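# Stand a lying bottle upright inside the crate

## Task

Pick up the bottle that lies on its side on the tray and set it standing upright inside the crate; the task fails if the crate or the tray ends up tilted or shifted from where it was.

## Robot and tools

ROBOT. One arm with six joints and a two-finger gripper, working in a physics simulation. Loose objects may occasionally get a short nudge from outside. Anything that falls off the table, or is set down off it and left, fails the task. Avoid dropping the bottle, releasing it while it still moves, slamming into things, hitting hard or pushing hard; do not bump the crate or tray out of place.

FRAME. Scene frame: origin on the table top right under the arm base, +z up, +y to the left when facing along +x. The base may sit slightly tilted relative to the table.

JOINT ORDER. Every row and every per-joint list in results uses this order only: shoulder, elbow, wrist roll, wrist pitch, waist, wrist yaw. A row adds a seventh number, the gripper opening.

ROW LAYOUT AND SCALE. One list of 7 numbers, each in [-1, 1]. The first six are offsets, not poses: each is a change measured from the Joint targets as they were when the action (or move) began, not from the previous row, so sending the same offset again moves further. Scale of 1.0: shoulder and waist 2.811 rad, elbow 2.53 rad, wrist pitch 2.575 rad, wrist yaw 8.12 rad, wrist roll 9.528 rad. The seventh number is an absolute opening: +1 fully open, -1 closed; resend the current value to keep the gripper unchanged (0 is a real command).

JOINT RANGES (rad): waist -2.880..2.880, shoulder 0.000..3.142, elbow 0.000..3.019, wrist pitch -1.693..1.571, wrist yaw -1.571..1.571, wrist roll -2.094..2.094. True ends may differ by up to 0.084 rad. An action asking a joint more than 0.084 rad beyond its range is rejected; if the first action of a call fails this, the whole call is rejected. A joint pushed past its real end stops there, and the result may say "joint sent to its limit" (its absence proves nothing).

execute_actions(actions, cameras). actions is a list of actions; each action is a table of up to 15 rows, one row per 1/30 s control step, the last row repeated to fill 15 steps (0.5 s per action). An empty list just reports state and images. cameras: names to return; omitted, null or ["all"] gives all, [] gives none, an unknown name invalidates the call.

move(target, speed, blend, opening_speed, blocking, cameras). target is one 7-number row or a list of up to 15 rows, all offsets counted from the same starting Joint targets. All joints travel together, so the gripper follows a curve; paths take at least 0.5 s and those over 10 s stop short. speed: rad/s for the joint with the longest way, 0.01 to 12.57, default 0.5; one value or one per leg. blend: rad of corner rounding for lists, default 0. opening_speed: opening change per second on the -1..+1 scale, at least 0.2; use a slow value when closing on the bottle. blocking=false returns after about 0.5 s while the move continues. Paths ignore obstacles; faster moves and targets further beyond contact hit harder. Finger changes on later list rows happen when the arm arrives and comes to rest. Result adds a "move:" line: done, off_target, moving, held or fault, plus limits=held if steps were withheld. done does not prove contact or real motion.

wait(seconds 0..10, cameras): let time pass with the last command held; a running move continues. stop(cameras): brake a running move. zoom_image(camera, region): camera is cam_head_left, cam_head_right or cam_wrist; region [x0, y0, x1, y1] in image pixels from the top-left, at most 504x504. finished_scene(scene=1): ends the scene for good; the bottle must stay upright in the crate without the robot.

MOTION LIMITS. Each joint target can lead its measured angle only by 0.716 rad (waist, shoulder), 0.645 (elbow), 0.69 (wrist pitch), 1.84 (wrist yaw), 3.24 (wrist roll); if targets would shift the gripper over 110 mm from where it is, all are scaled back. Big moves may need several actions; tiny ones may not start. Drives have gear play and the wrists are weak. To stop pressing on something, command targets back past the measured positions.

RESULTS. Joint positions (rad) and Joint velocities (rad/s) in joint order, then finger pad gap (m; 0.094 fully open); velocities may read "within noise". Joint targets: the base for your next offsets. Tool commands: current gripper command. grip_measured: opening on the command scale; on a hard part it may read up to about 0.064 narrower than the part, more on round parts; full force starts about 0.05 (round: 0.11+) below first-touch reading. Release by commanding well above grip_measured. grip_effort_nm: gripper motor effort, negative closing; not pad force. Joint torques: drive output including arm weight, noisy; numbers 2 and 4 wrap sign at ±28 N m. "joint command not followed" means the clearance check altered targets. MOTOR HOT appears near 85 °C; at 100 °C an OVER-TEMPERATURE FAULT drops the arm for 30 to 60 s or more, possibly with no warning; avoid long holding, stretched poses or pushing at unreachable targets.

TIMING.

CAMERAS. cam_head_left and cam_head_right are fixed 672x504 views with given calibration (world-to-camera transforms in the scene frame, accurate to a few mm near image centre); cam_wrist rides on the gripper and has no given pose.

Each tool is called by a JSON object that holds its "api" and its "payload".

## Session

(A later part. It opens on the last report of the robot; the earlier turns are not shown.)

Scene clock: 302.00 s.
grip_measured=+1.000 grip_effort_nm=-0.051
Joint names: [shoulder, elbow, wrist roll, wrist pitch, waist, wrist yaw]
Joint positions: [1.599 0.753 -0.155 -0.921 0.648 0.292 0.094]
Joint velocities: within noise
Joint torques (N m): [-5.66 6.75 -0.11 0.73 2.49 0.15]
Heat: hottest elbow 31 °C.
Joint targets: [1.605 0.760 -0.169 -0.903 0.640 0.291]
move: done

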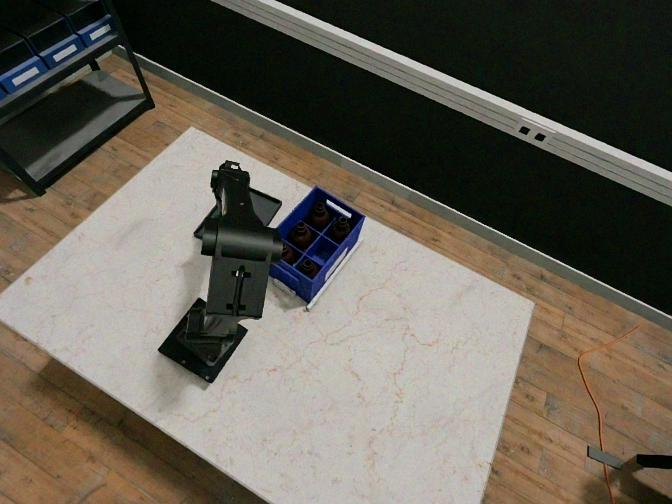

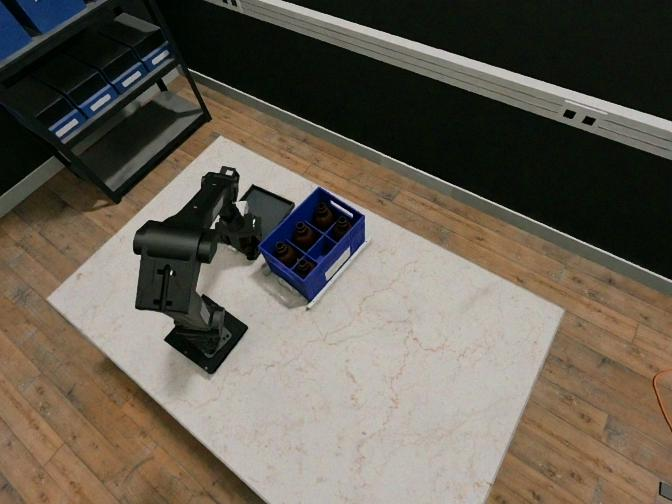

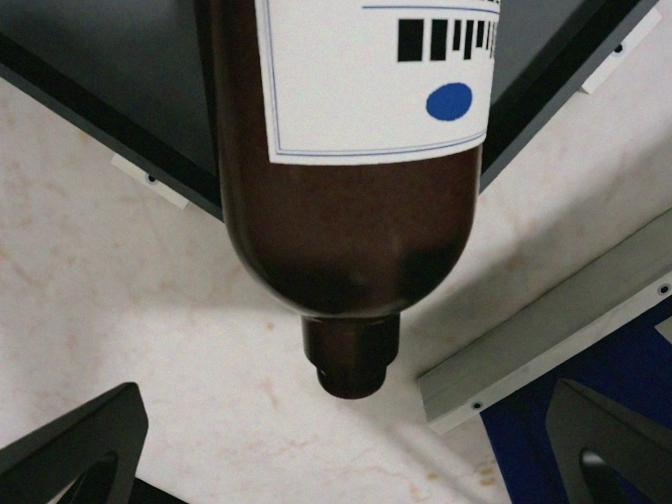

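{"api": "move", "payload": {"target": [0,0,0,0,0,0,-0.05], "opening_speed": 0.7}}

{"api": "zoom_image", "payload": {"camera": "cam_head_right", "region": [205, 200, 275, 270]}}

Scene clock: 307.73 s.
grip_measured=-0.048 grip_effort_nm=-0.066
Joint names: [shoulder, elbow, wrist roll, wrist pitch, waist, wrist yaw]
Joint positions: [1.599 0.753 -0.155 -0.921 0.648 0.292 0.045]
Joint velocities: within noise
Joint torques (N m): [-5.66 6.76 -0.09 0.7 2.49 0.14]
Heat: hottest elbow 31 °C.
Joint targets: [1.605 0.760 -0.169 -0.903 0.640 0.291]
move: done

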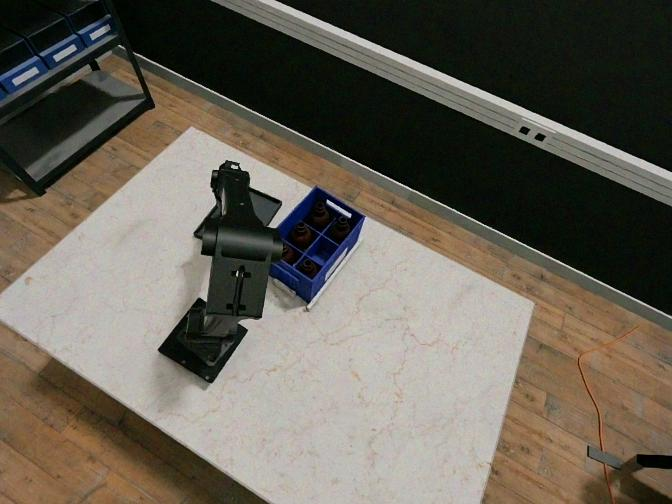

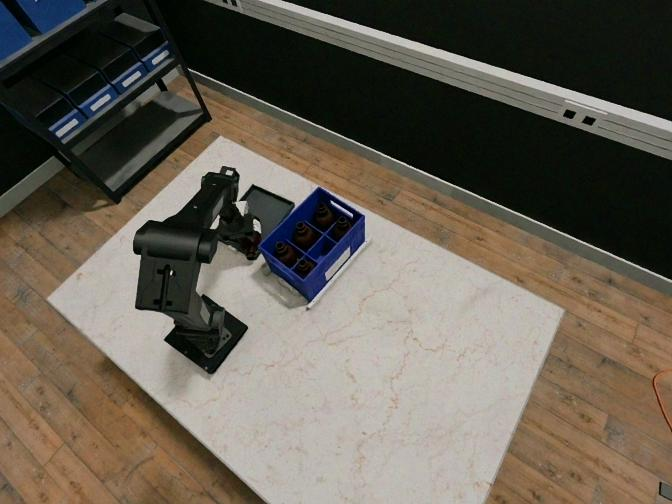

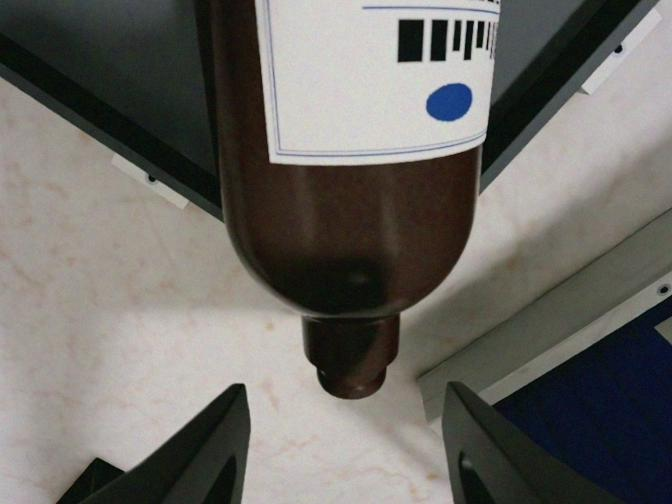

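Scaled by 7.200 from the camera's 672x504 image, which has a finer 960x720 frame.

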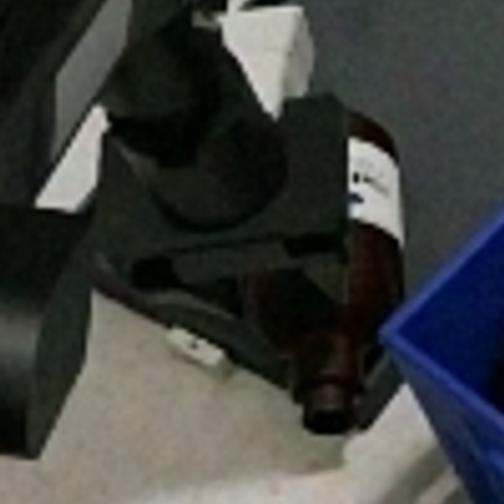

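{"api": "zoom_image", "payload": {"camera": "cam_wrist", "region": [60, 290, 560, 504]}}

{"api": "zoom_image", "payload": {"camera": "cam_head_left", "region": [195, 150, 295, 250]}}

Scaled by 1.008 from the camera's 672x504 image, which has a finer 960x720 frame.

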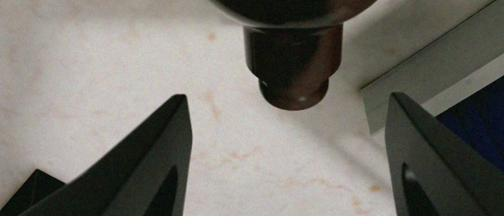

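Scaled by 5.040 from the camera's 672x504 image, which has a finer 960x720 frame.

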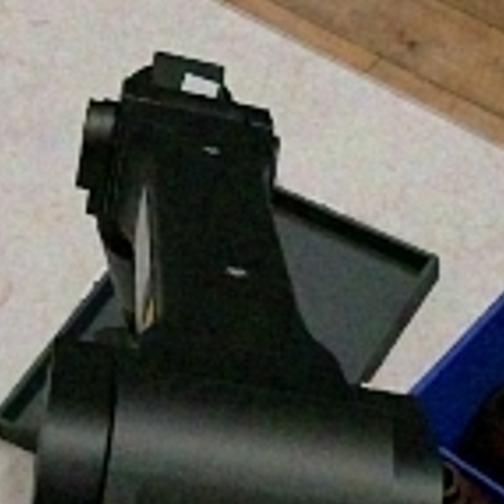

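{"api": "move", "payload": {"target": [[0,0,0,0,0,0,1],[0.0242,-0.0265,-0.0046,0.0571,-0.0155,0.0009,1]], "speed": 0.15}}

{"api": "zoom_image", "payload": {"camera": "cam_head_right", "region": [205, 200, 275, 270]}}

Scene clock: 331.87 s.
grip_measured=+0.999 grip_effort_nm=0.071
Joint names: [shoulder, elbow, wrist roll, wrist pitch, waist, wrist yaw]
Joint positions: [1.667 0.687 -0.198 -0.774 0.605 0.3 0.094]
Joint velocities: within noise
Joint torques (N m): [-5.77 5.94 -0.11 0.69 2.67 0.14]
Heat: hottest elbow 30 °C.
Joint targets: [1.673 0.693 -0.213 -0.756 0.597 0.299]
move: done

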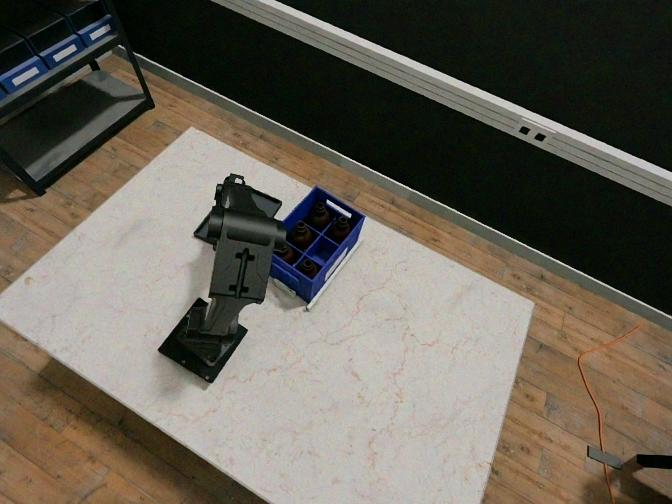

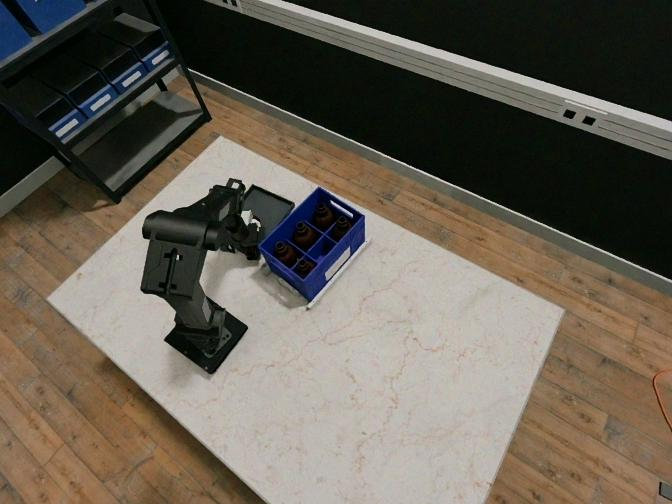

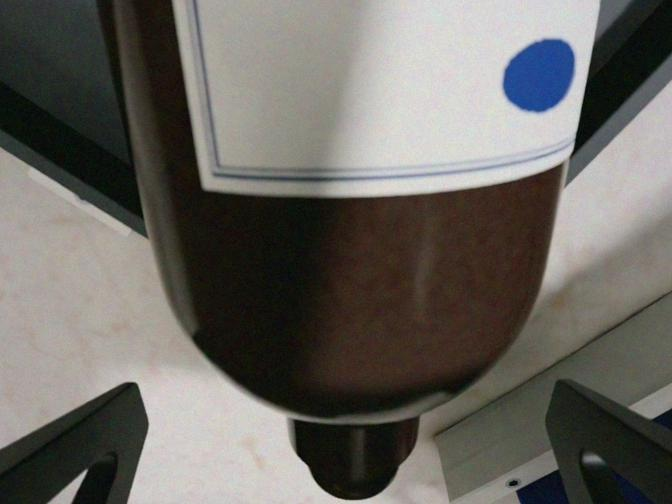

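Scaled by 7.200 from the camera's 672x504 image, which has a finer 960x720 frame.

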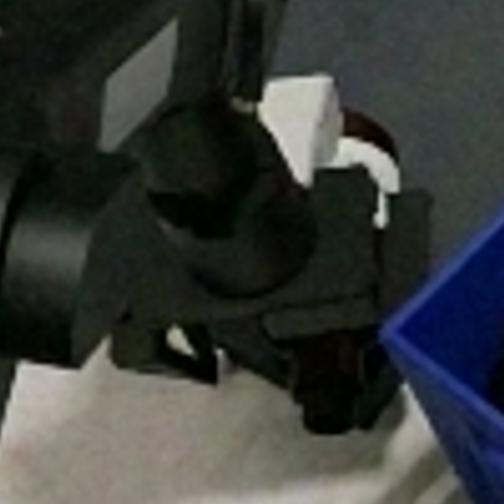

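{"api": "move", "payload": {"target": [0.0012,-0.0142,-0.0017,0.0171,-0.0056,0.0002,1], "speed": 0.15, "cameras": ["cam_wrist"]}}

{"api": "move", "payload": {"target": [0,0,0,0,0,0,-0.1], "opening_speed": 0.7}}

Scene clock: 341.10 s.
grip_measured=+0.999 grip_effort_nm=0.076
Joint names: [shoulder, elbow, wrist roll, wrist pitch, waist, wrist yaw]
Joint positions: [1.67 0.652 -0.215 -0.731 0.59 0.301 0.094]
Joint velocities: within noise
Joint torques (N m): [-5.6 5.64 -0.08 0.72 2.67 0.13]
Heat: hottest elbow 30 °C.
Joint targets: [1.677 0.657 -0.229 -0.712 0.581 0.300]
move: done
Images, in order (width x height): cam_wrist 672x504.

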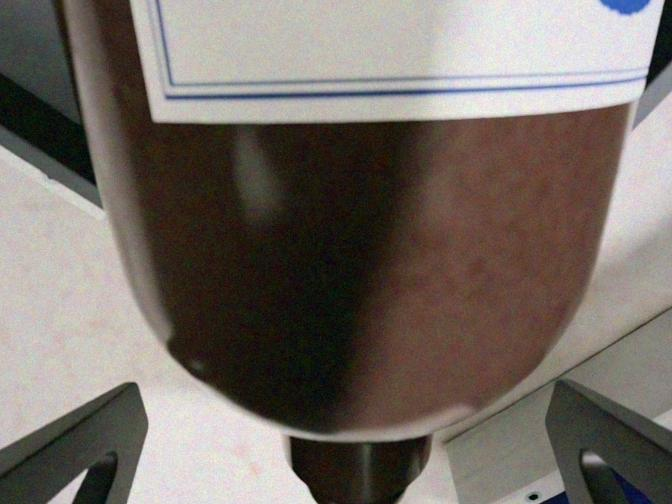

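Scene clock: 343.03 s.
grip_measured=-0.098 grip_effort_nm=-0.066
Joint names: [shoulder, elbow, wrist roll, wrist pitch, waist, wrist yaw]
Joint positions: [1.67 0.652 -0.215 -0.73 0.59 0.301 0.042]
Joint velocities: within noise
Joint torques (N m): [-5.66 5.63 -0.09 0.69 2.61 0.14]
Heat: hottest elbow 30 °C.
Joint targets: [1.677 0.657 -0.229 -0.712 0.581 0.300]
move: done

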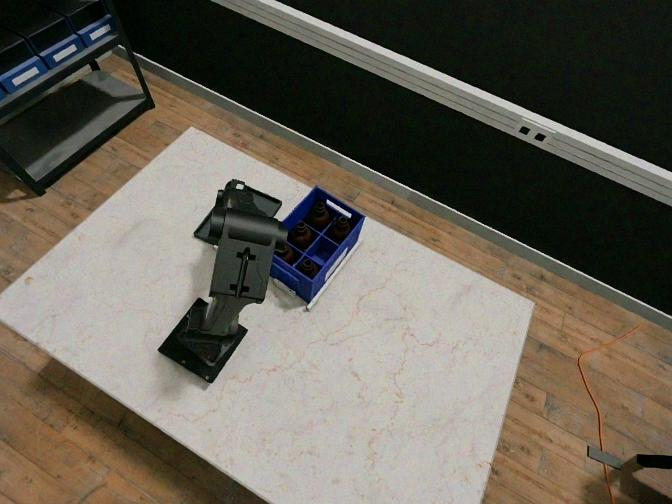

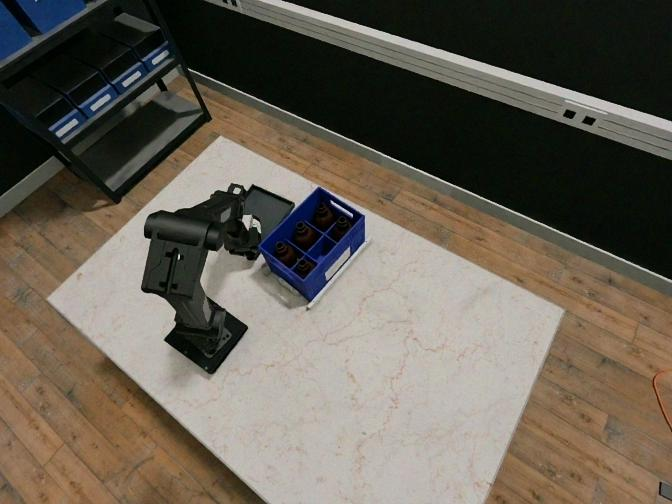

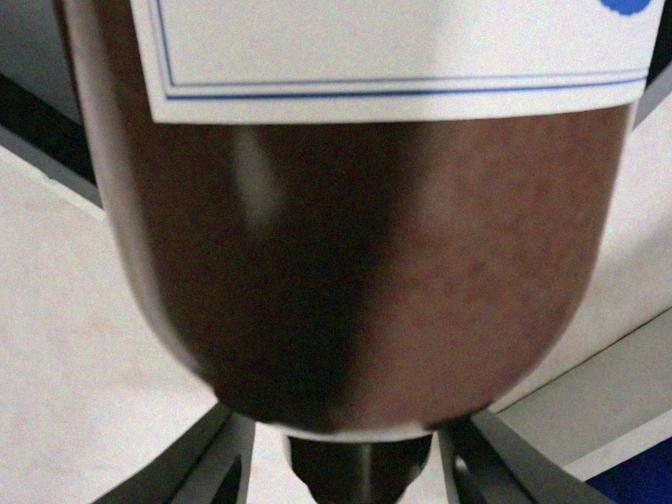

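{"api": "move", "payload": {"target": [0,0,0,0,0,0,-0.3], "opening_speed": 0.3, "cameras": ["cam_wrist"]}}

Scene clock: 355.90 s.
grip_measured=-0.289 grip_effort_nm=-0.540
Joint names: [shoulder, elbow, wrist roll, wrist pitch, waist, wrist yaw]
Joint positions: [1.67 0.652 -0.218 -0.73 0.59 0.301 0.033]
Joint velocities: [-0.005 0.017 -0.037 -0.007 -0.005 0.007 -0.006]
Joint torques (N m): [-5.6 5.6 -0.08 0.72 2.61 0.11]
Heat: hottest elbow 29 °C.
Joint targets: [1.677 0.657 -0.229 -0.712 0.581 0.300]
move: done
Images, in order (width x height): cam_wrist 672x504.

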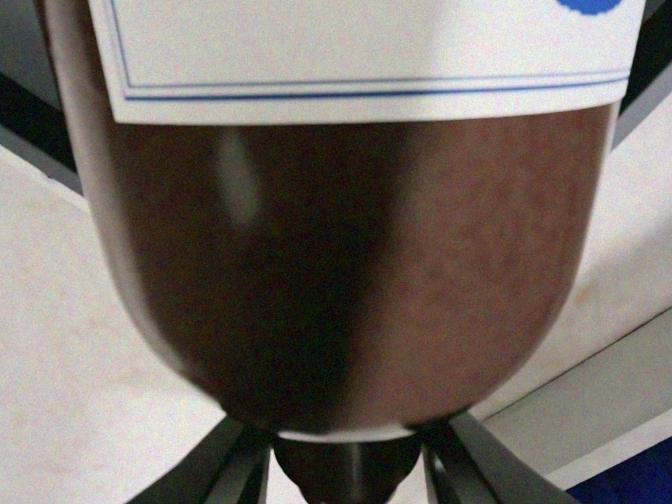

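{"api": "move", "payload": {"target": [[0,0,0,0,0,0,-0.38],[-0.0539,0.0334,0.0076,-0.1,0.0257,-0.0013,-0.38]], "speed": 0.15}}

{"api": "zoom_image", "payload": {"camera": "cam_head_right", "region": [205, 190, 295, 280]}}

Scene clock: 366.80 s.
grip_measured=-0.313 grip_effort_nm=-1.028
Joint names: [shoulder, elbow, wrist roll, wrist pitch, waist, wrist yaw]
Joint positions: [1.559 0.686 -0.163 -0.966 0.628 0.297 0.032]
Joint velocities: within noise
Joint torques (N m): [-7.88 10.7 0.12 -0.14 4.95 -0.17]
Heat: hottest elbow 29 °C.
Joint targets: [1.525 0.742 -0.156 -0.969 0.653 0.290]
move: off_target; the elbow is farthest, 0.056 rad from its target

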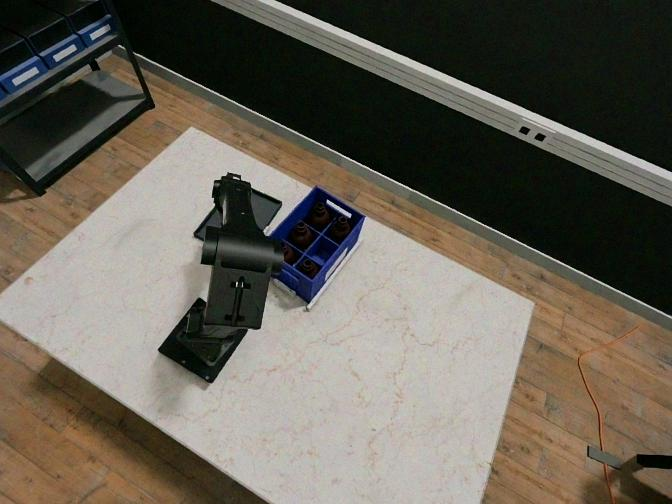

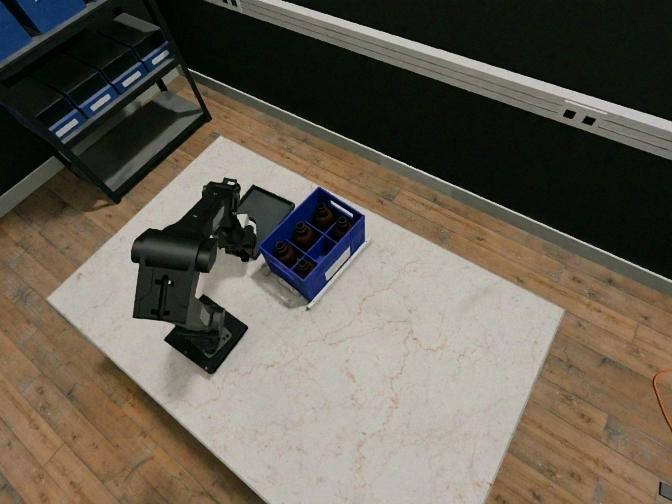

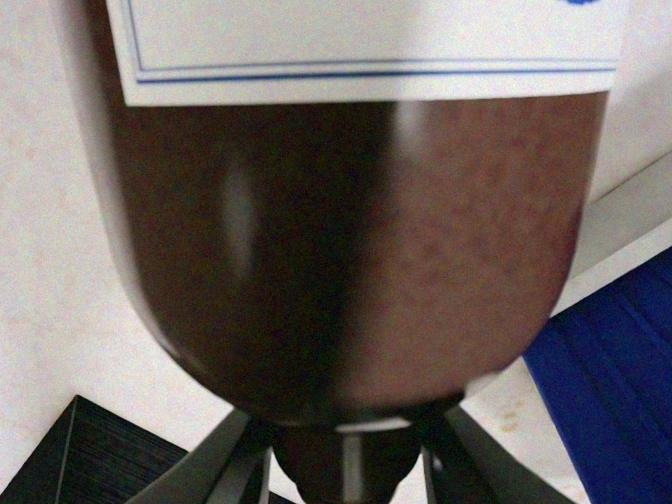

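Scaled by 5.600 from the camera's 672x504 image, which has a finer 960x720 frame.

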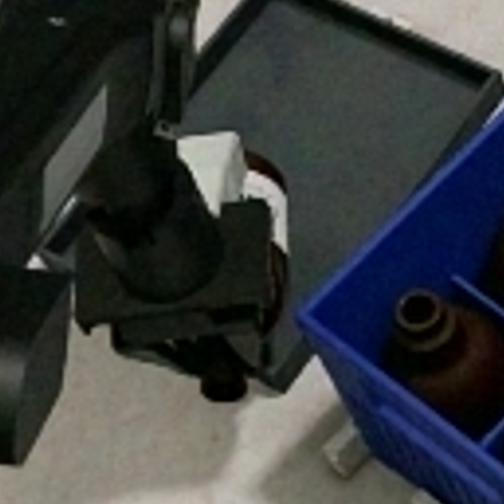

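{"api": "move", "payload": {"target": [-0.0462,0.098,0.0105,-0.1402,0.0398,-0.0021,-0.38], "speed": 0.25}}

{"api": "zoom_image", "payload": {"camera": "cam_head_right", "region": [185, 130, 305, 270]}}

Scene clock: 379.77 s.
grip_measured=-0.313 grip_effort_nm=-1.028
Joint names: [shoulder, elbow, wrist roll, wrist pitch, waist, wrist yaw]
Joint positions: [1.427 0.922 -0.071 -1.328 0.74 0.28 0.032]
Joint velocities: within noise
Joint torques (N m): [-7.3 13.22 0.13 -0.08 4.72 -0.13]
Heat: hottest elbow 31 °C.
Joint targets: [1.395 0.989 -0.056 -1.330 0.765 0.273]
move: off_target; the elbow is farthest, 0.068 rad from its target

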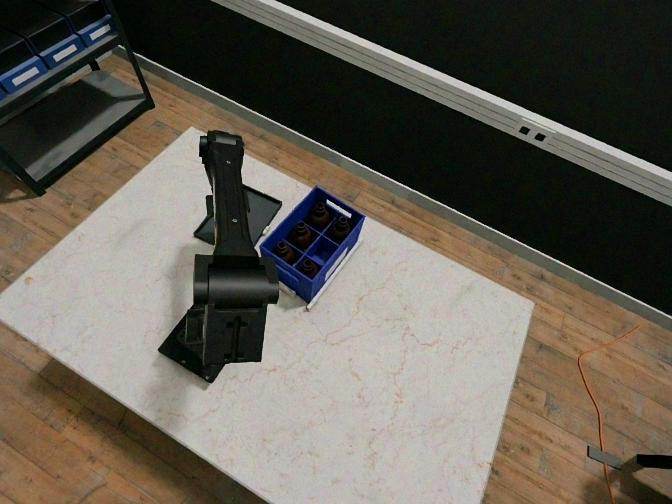

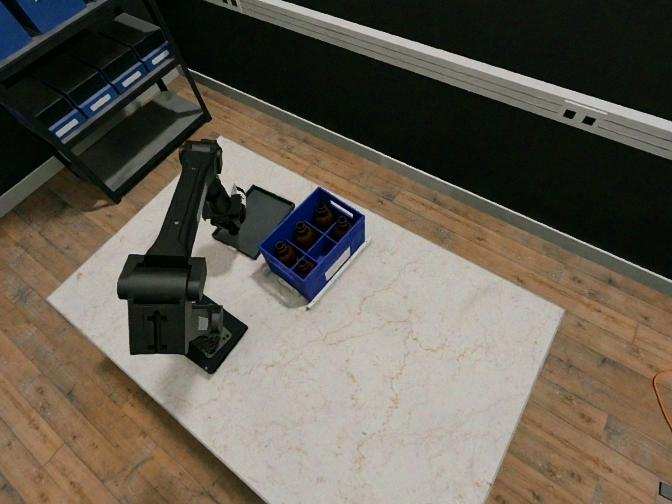

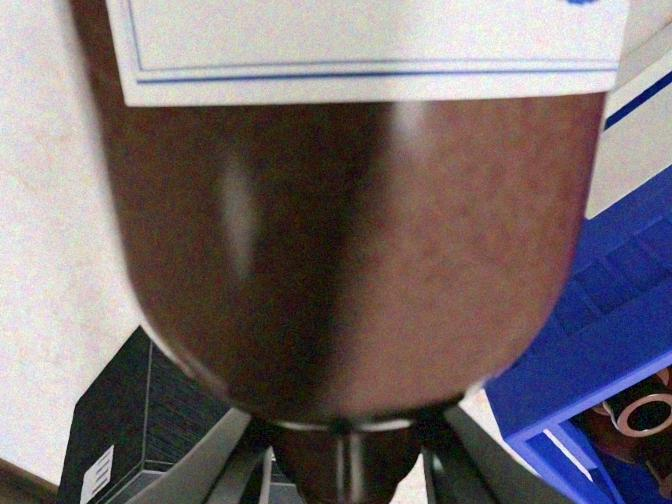

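Scaled by 3.600 from the camera's 672x504 image, which has a finer 960x720 frame.

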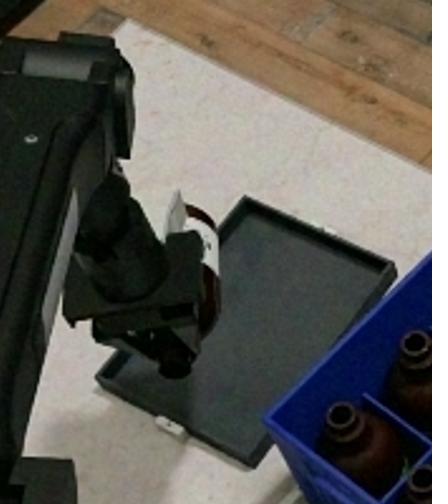

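{"api": "move", "payload": {"target": [0,0,0,0,0,0,-0.345], "opening_speed": 0.2, "cameras": ["cam_wrist"]}}

Scene clock: 382.93 s.
grip_measured=-0.313 grip_effort_nm=-1.028
Joint names: [shoulder, elbow, wrist roll, wrist pitch, waist, wrist yaw]
Joint positions: [1.427 0.922 -0.069 -1.328 0.74 0.28 0.032]
Joint velocities: within noise
Joint torques (N m): [-7.41 13.22 0.11 -0.08 4.84 -0.13]
Heat: hottest elbow 31 °C.
Joint targets: [1.395 0.989 -0.056 -1.330 0.765 0.273]
move: off_target; the elbow is farthest, 0.067 rad from its target
Images, in order (width x height): cam_wrist 672x504.

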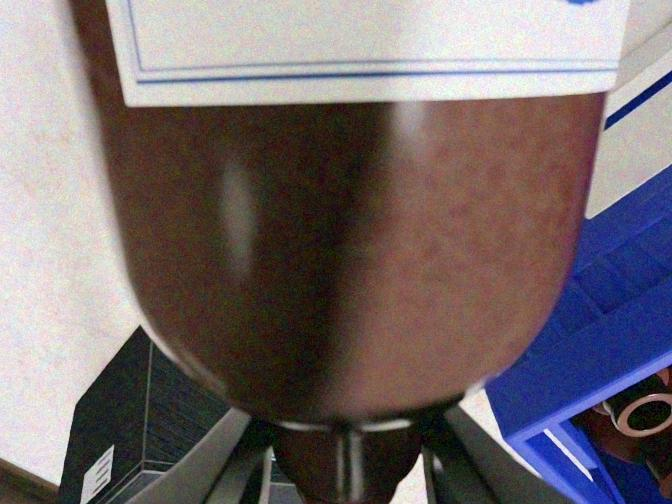

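{"api": "move", "payload": {"target": [0,0,0,0,0,0,-0.325], "opening_speed": 0.2, "cameras": ["cam_wrist"]}}

Scene clock: 384.70 s.
grip_measured=-0.313 grip_effort_nm=-1.028
Joint names: [shoulder, elbow, wrist roll, wrist pitch, waist, wrist yaw]
Joint positions: [1.427 0.922 -0.069 -1.328 0.74 0.28 0.032]
Joint velocities: within noise
Joint torques (N m): [-7.3 13.23 0.12 -0.1 4.84 -0.14]
Heat: hottest elbow 31 °C.
Joint targets: [1.395 0.989 -0.056 -1.330 0.765 0.273]
move: off_target; the elbow is farthest, 0.067 rad from its target
Images, in order (width x height): cam_wrist 672x504.

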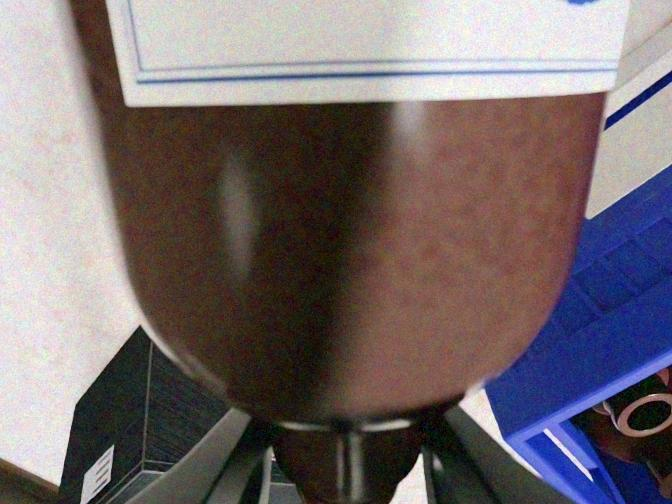

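{"api": "move", "payload": {"target": [0,0,0,0,0,0,-0.31], "opening_speed": 0.2, "cameras": ["cam_wrist"]}}

{"api": "move", "payload": {"target": [0,0,0,0,0,0,-0.3], "opening_speed": 0.2, "cameras": ["cam_wrist"]}}

Scene clock: 387.70 s.
grip_measured=-0.305 grip_effort_nm=-0.872
Joint names: [shoulder, elbow, wrist roll, wrist pitch, waist, wrist yaw]
Joint positions: [1.427 0.922 -0.069 -1.328 0.74 0.28 0.033]
Joint velocities: within noise
Joint torques (N m): [-7.36 13.24 0.13 -0.1 4.78 -0.13]
Heat: hottest elbow 31 °C.
Joint targets: [1.395 0.989 -0.056 -1.330 0.765 0.273]
move: off_target; the elbow is farthest, 0.067 rad from its target
Images, in order (width x height): cam_wrist 672x504.

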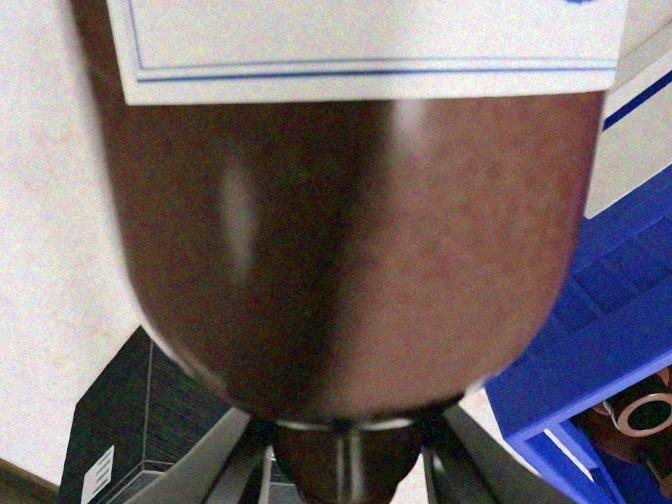

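Scene clock: 388.20 s.
grip_measured=-0.299 grip_effort_nm=-0.745
Joint names: [shoulder, elbow, wrist roll, wrist pitch, waist, wrist yaw]
Joint positions: [1.427 0.922 -0.067 -1.328 0.74 0.28 0.033]
Joint velocities: [0.015 0.002 -0.022 -0.012 0.005 0.139 -0.005]
Joint torques (N m): [-7.3 13.22 0.11 -0.1 4.84 -0.13]
Heat: hottest elbow 31 °C.
Joint targets: [1.395 0.989 -0.056 -1.330 0.765 0.273]
move: off_target; the elbow is farthest, 0.067 rad from its target
Images, in order (width x height): cam_wrist 672x504.

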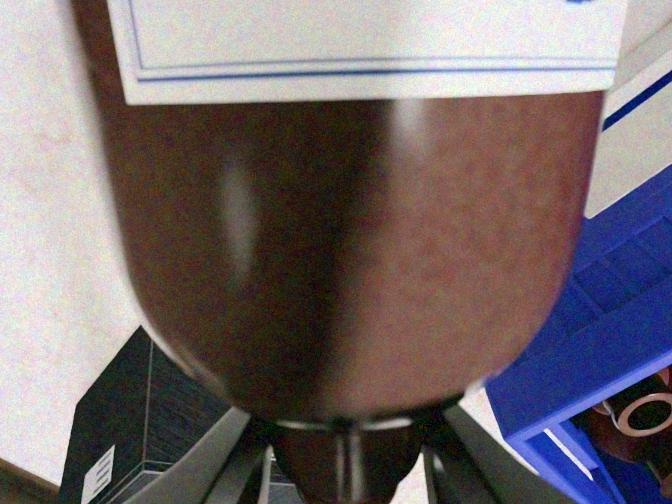

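{"api": "move", "payload": {"target": [0,0,0,0,0,0,-0.29], "opening_speed": 0.2, "cameras": ["cam_wrist"]}}

{"api": "move", "payload": {"target": [0,0,0,0,0,0,-0.282], "opening_speed": 0.2, "cameras": ["cam_wrist"]}}

Scene clock: 391.03 s.
grip_measured=-0.285 grip_effort_nm=-0.291
Joint names: [shoulder, elbow, wrist roll, wrist pitch, waist, wrist yaw]
Joint positions: [1.427 0.923 -0.066 -1.328 0.74 0.28 0.034]
Joint velocities: within noise
Joint torques (N m): [-7.36 13.15 0.13 -0.08 4.84 -0.12]
Heat: hottest elbow 31 °C.
Joint targets: [1.395 0.989 -0.056 -1.330 0.765 0.273]
move: off_target; the elbow is farthest, 0.066 rad from its target
Images, in order (width x height): cam_wrist 672x504.

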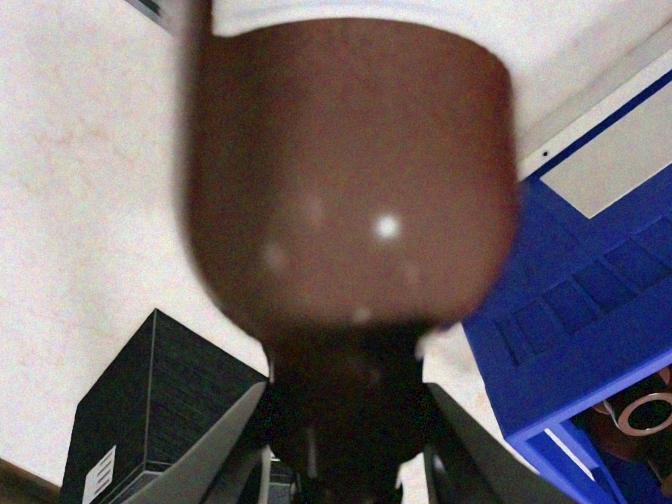

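Scene clock: 391.53 s.
grip_measured=-0.279 grip_effort_nm=-0.149
Joint names: [shoulder, elbow, wrist roll, wrist pitch, waist, wrist yaw]
Joint positions: [1.427 0.923 -0.066 -1.328 0.74 0.277 0.034]
Joint velocities: within noise
Joint torques (N m): [-7.36 13.18 0.12 0.05 4.84 -0.11]
Heat: hottest elbow 31 °C.
Joint targets: [1.395 0.989 -0.056 -1.330 0.765 0.273]
move: off_target; the elbow is farthest, 0.066 rad from its target
Images, in order (width x height): cam_wrist 672x504.

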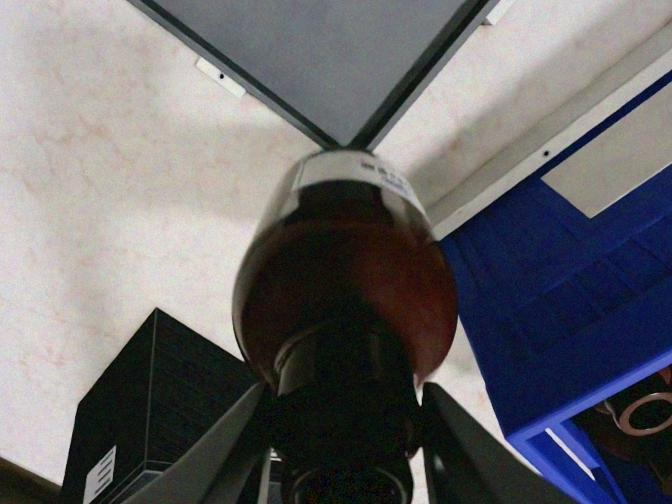

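{"api": "move", "payload": {"target": [0,0,0,0,0,0,-0.42], "opening_speed": 1.0}}

{"api": "zoom_image", "payload": {"camera": "cam_head_right", "region": [185, 130, 305, 270]}}

Scene clock: 394.23 s.
grip_measured=-0.318 grip_effort_nm=-1.009
Joint names: [shoulder, elbow, wrist roll, wrist pitch, waist, wrist yaw]
Joint positions: [1.427 0.923 -0.066 -1.331 0.74 0.277 0.032]
Joint velocities: within noise
Joint torques (N m): [-7.24 13.12 0.12 -0.02 4.78 -0.09]
Heat: hottest elbow 32 °C.
Joint targets: [1.395 0.989 -0.056 -1.330 0.765 0.273]
move: off_target; the elbow is farthest, 0.066 rad from its target

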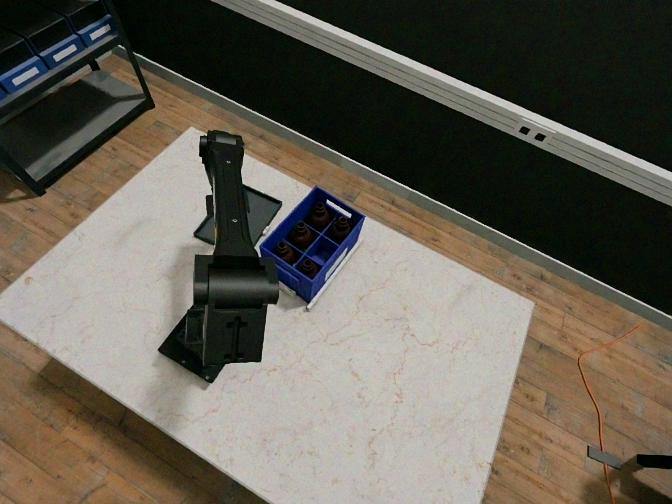

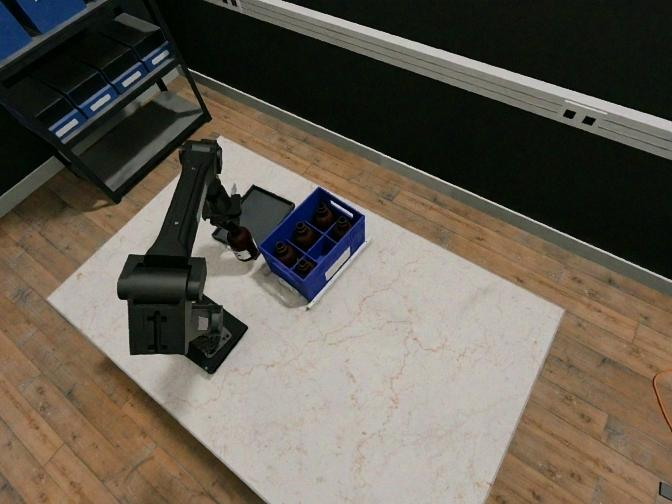

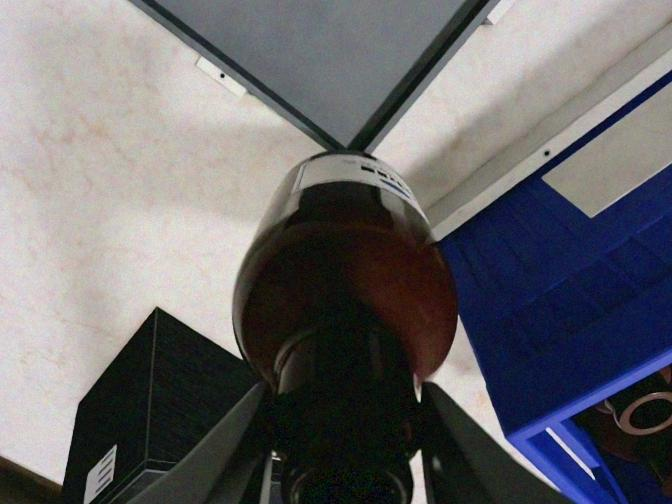

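Scaled by 3.600 from the camera's 672x504 image, which has a finer 960x720 frame.

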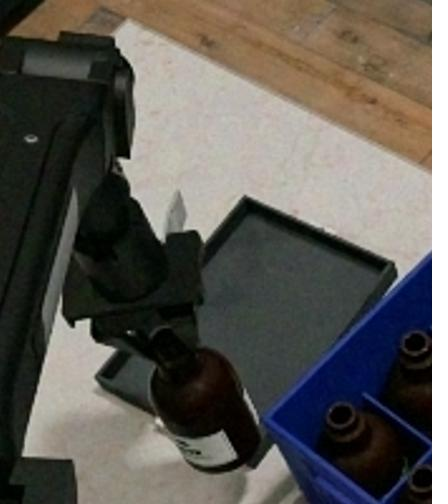

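{"api": "move", "payload": {"target": [-0.0189,0.0921,0.008,-0.1087,0.0302,-0.0023,-0.42], "speed": 0.3}}

{"api": "zoom_image", "payload": {"camera": "cam_head_right", "region": [165, 110, 375, 320]}}

{"api": "zoom_image", "payload": {"camera": "cam_head_left", "region": [165, 110, 375, 320]}}

Scene clock: 437.37 s.
grip_measured=-0.320 grip_effort_nm=-1.028
Joint names: [shoulder, elbow, wrist roll, wrist pitch, waist, wrist yaw]
Joint positions: [1.369 1.155 0.006 -1.604 0.828 0.254 0.032]
Joint velocities: within noise
Joint torques (N m): [-6.42 13.65 0.12 -0.14 4.66 -0.11]
Heat: hottest elbow 33 °C.
Joint targets: [1.342 1.222 0.020 -1.610 0.850 0.254]
move: off_target; the elbow is farthest, 0.067 rad from its target

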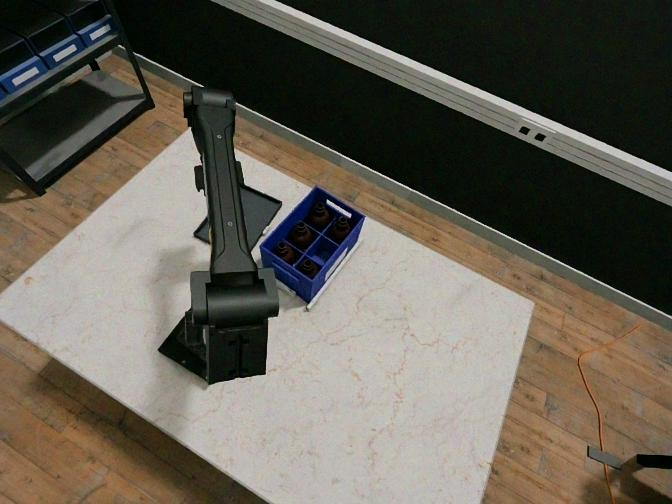

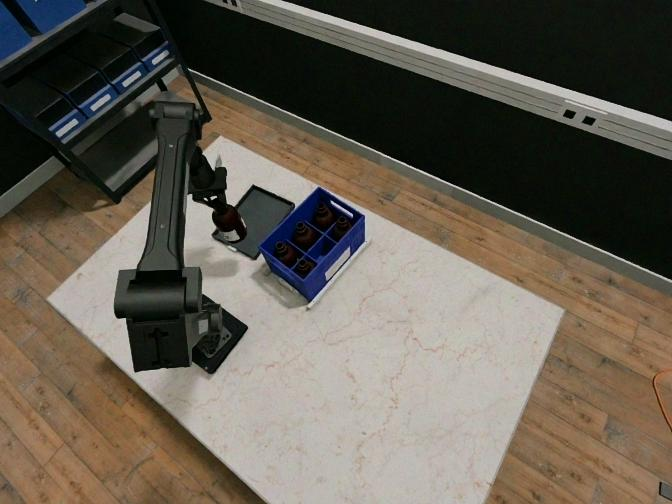

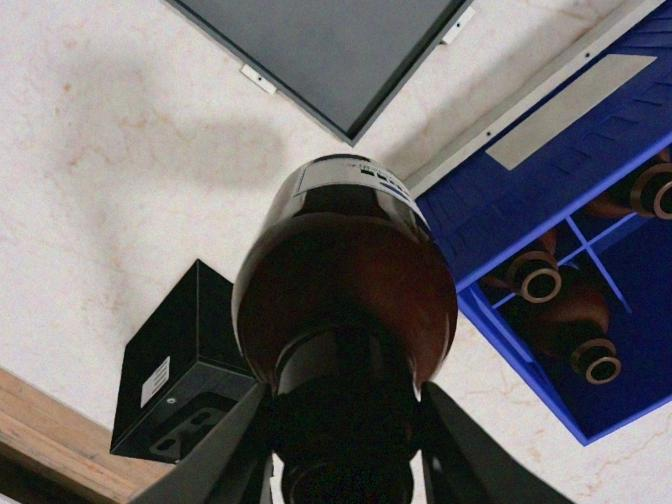

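Scaled by 2.400 from the camera's 672x504 image, which has a finer 960x720 frame.

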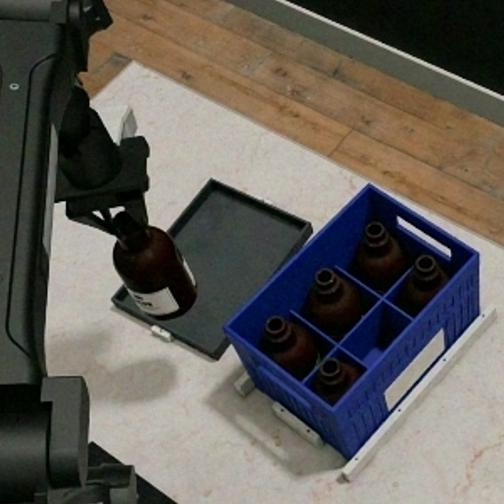

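Scaled by 2.400 from the camera's 672x504 image, which has a finer 960x720 frame.

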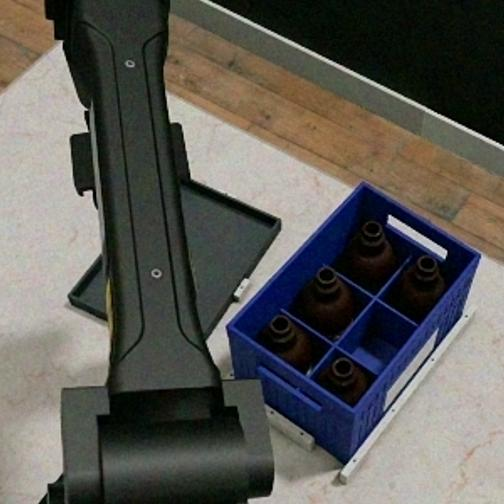

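{"api": "move", "payload": {"target": [0.0327,0.1166,-0.0637,0,-0.233,0.0092,-0.42], "speed": 0.35}}

{"api": "zoom_image", "payload": {"camera": "cam_head_right", "region": [220, 110, 400, 290]}}

{"api": "zoom_image", "payload": {"camera": "cam_head_left", "region": [220, 110, 400, 290]}}

Scene clock: 451.87 s.
grip_measured=-0.320 grip_effort_nm=-1.023
Joint names: [shoulder, elbow, wrist roll, wrist pitch, waist, wrist yaw]
Joint positions: [1.435 1.448 -0.572 -1.604 0.193 0.332 0.032]
Joint velocities: within noise
Joint torques (N m): [-7.77 13.67 -0.1 -0.13 4.42 0.01]
Heat: hottest elbow 36 °C.
Joint targets: [1.434 1.517 -0.587 -1.610 0.195 0.329]
move: off_target; the elbow is farthest, 0.069 rad from its target

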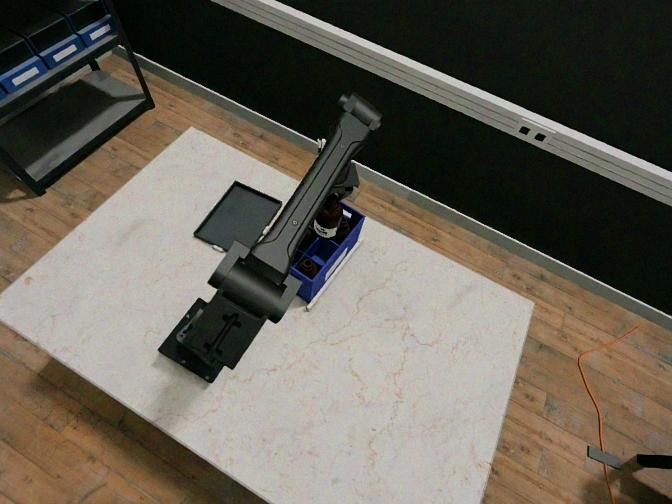

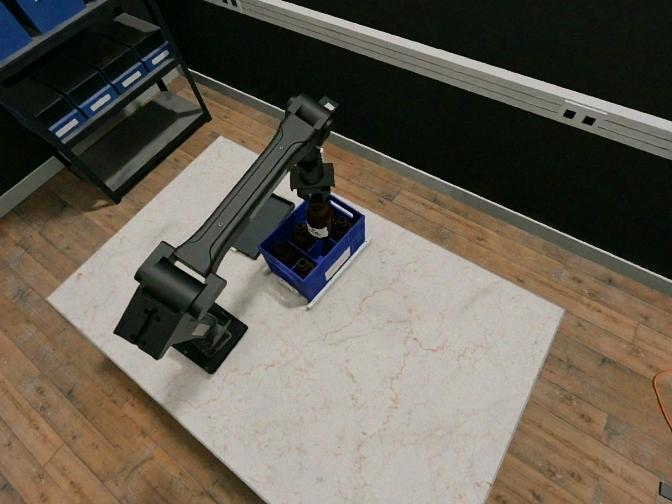

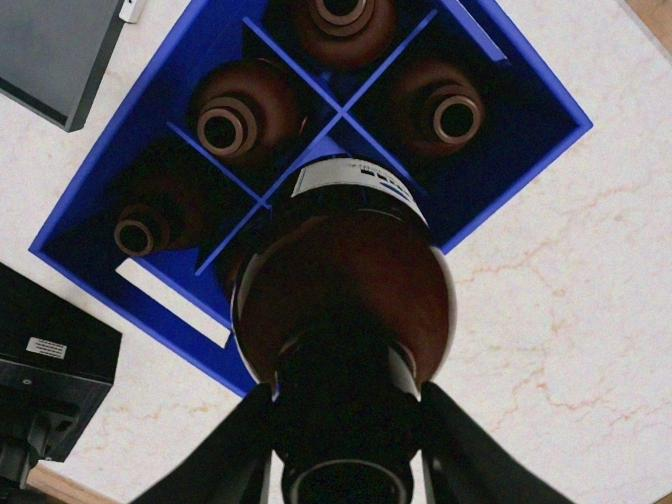

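Scaled by 2.800 from the camera's 672x504 image, which has a finer 960x720 frame.

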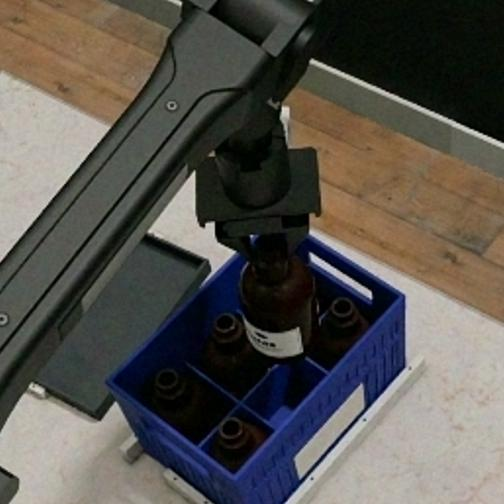

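Scaled by 2.800 from the camera's 672x504 image, which has a finer 960x720 frame.

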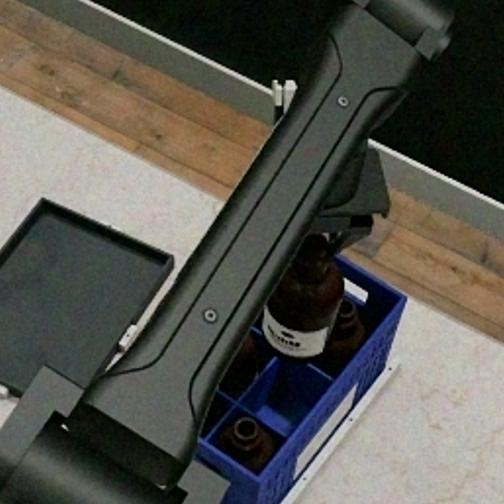

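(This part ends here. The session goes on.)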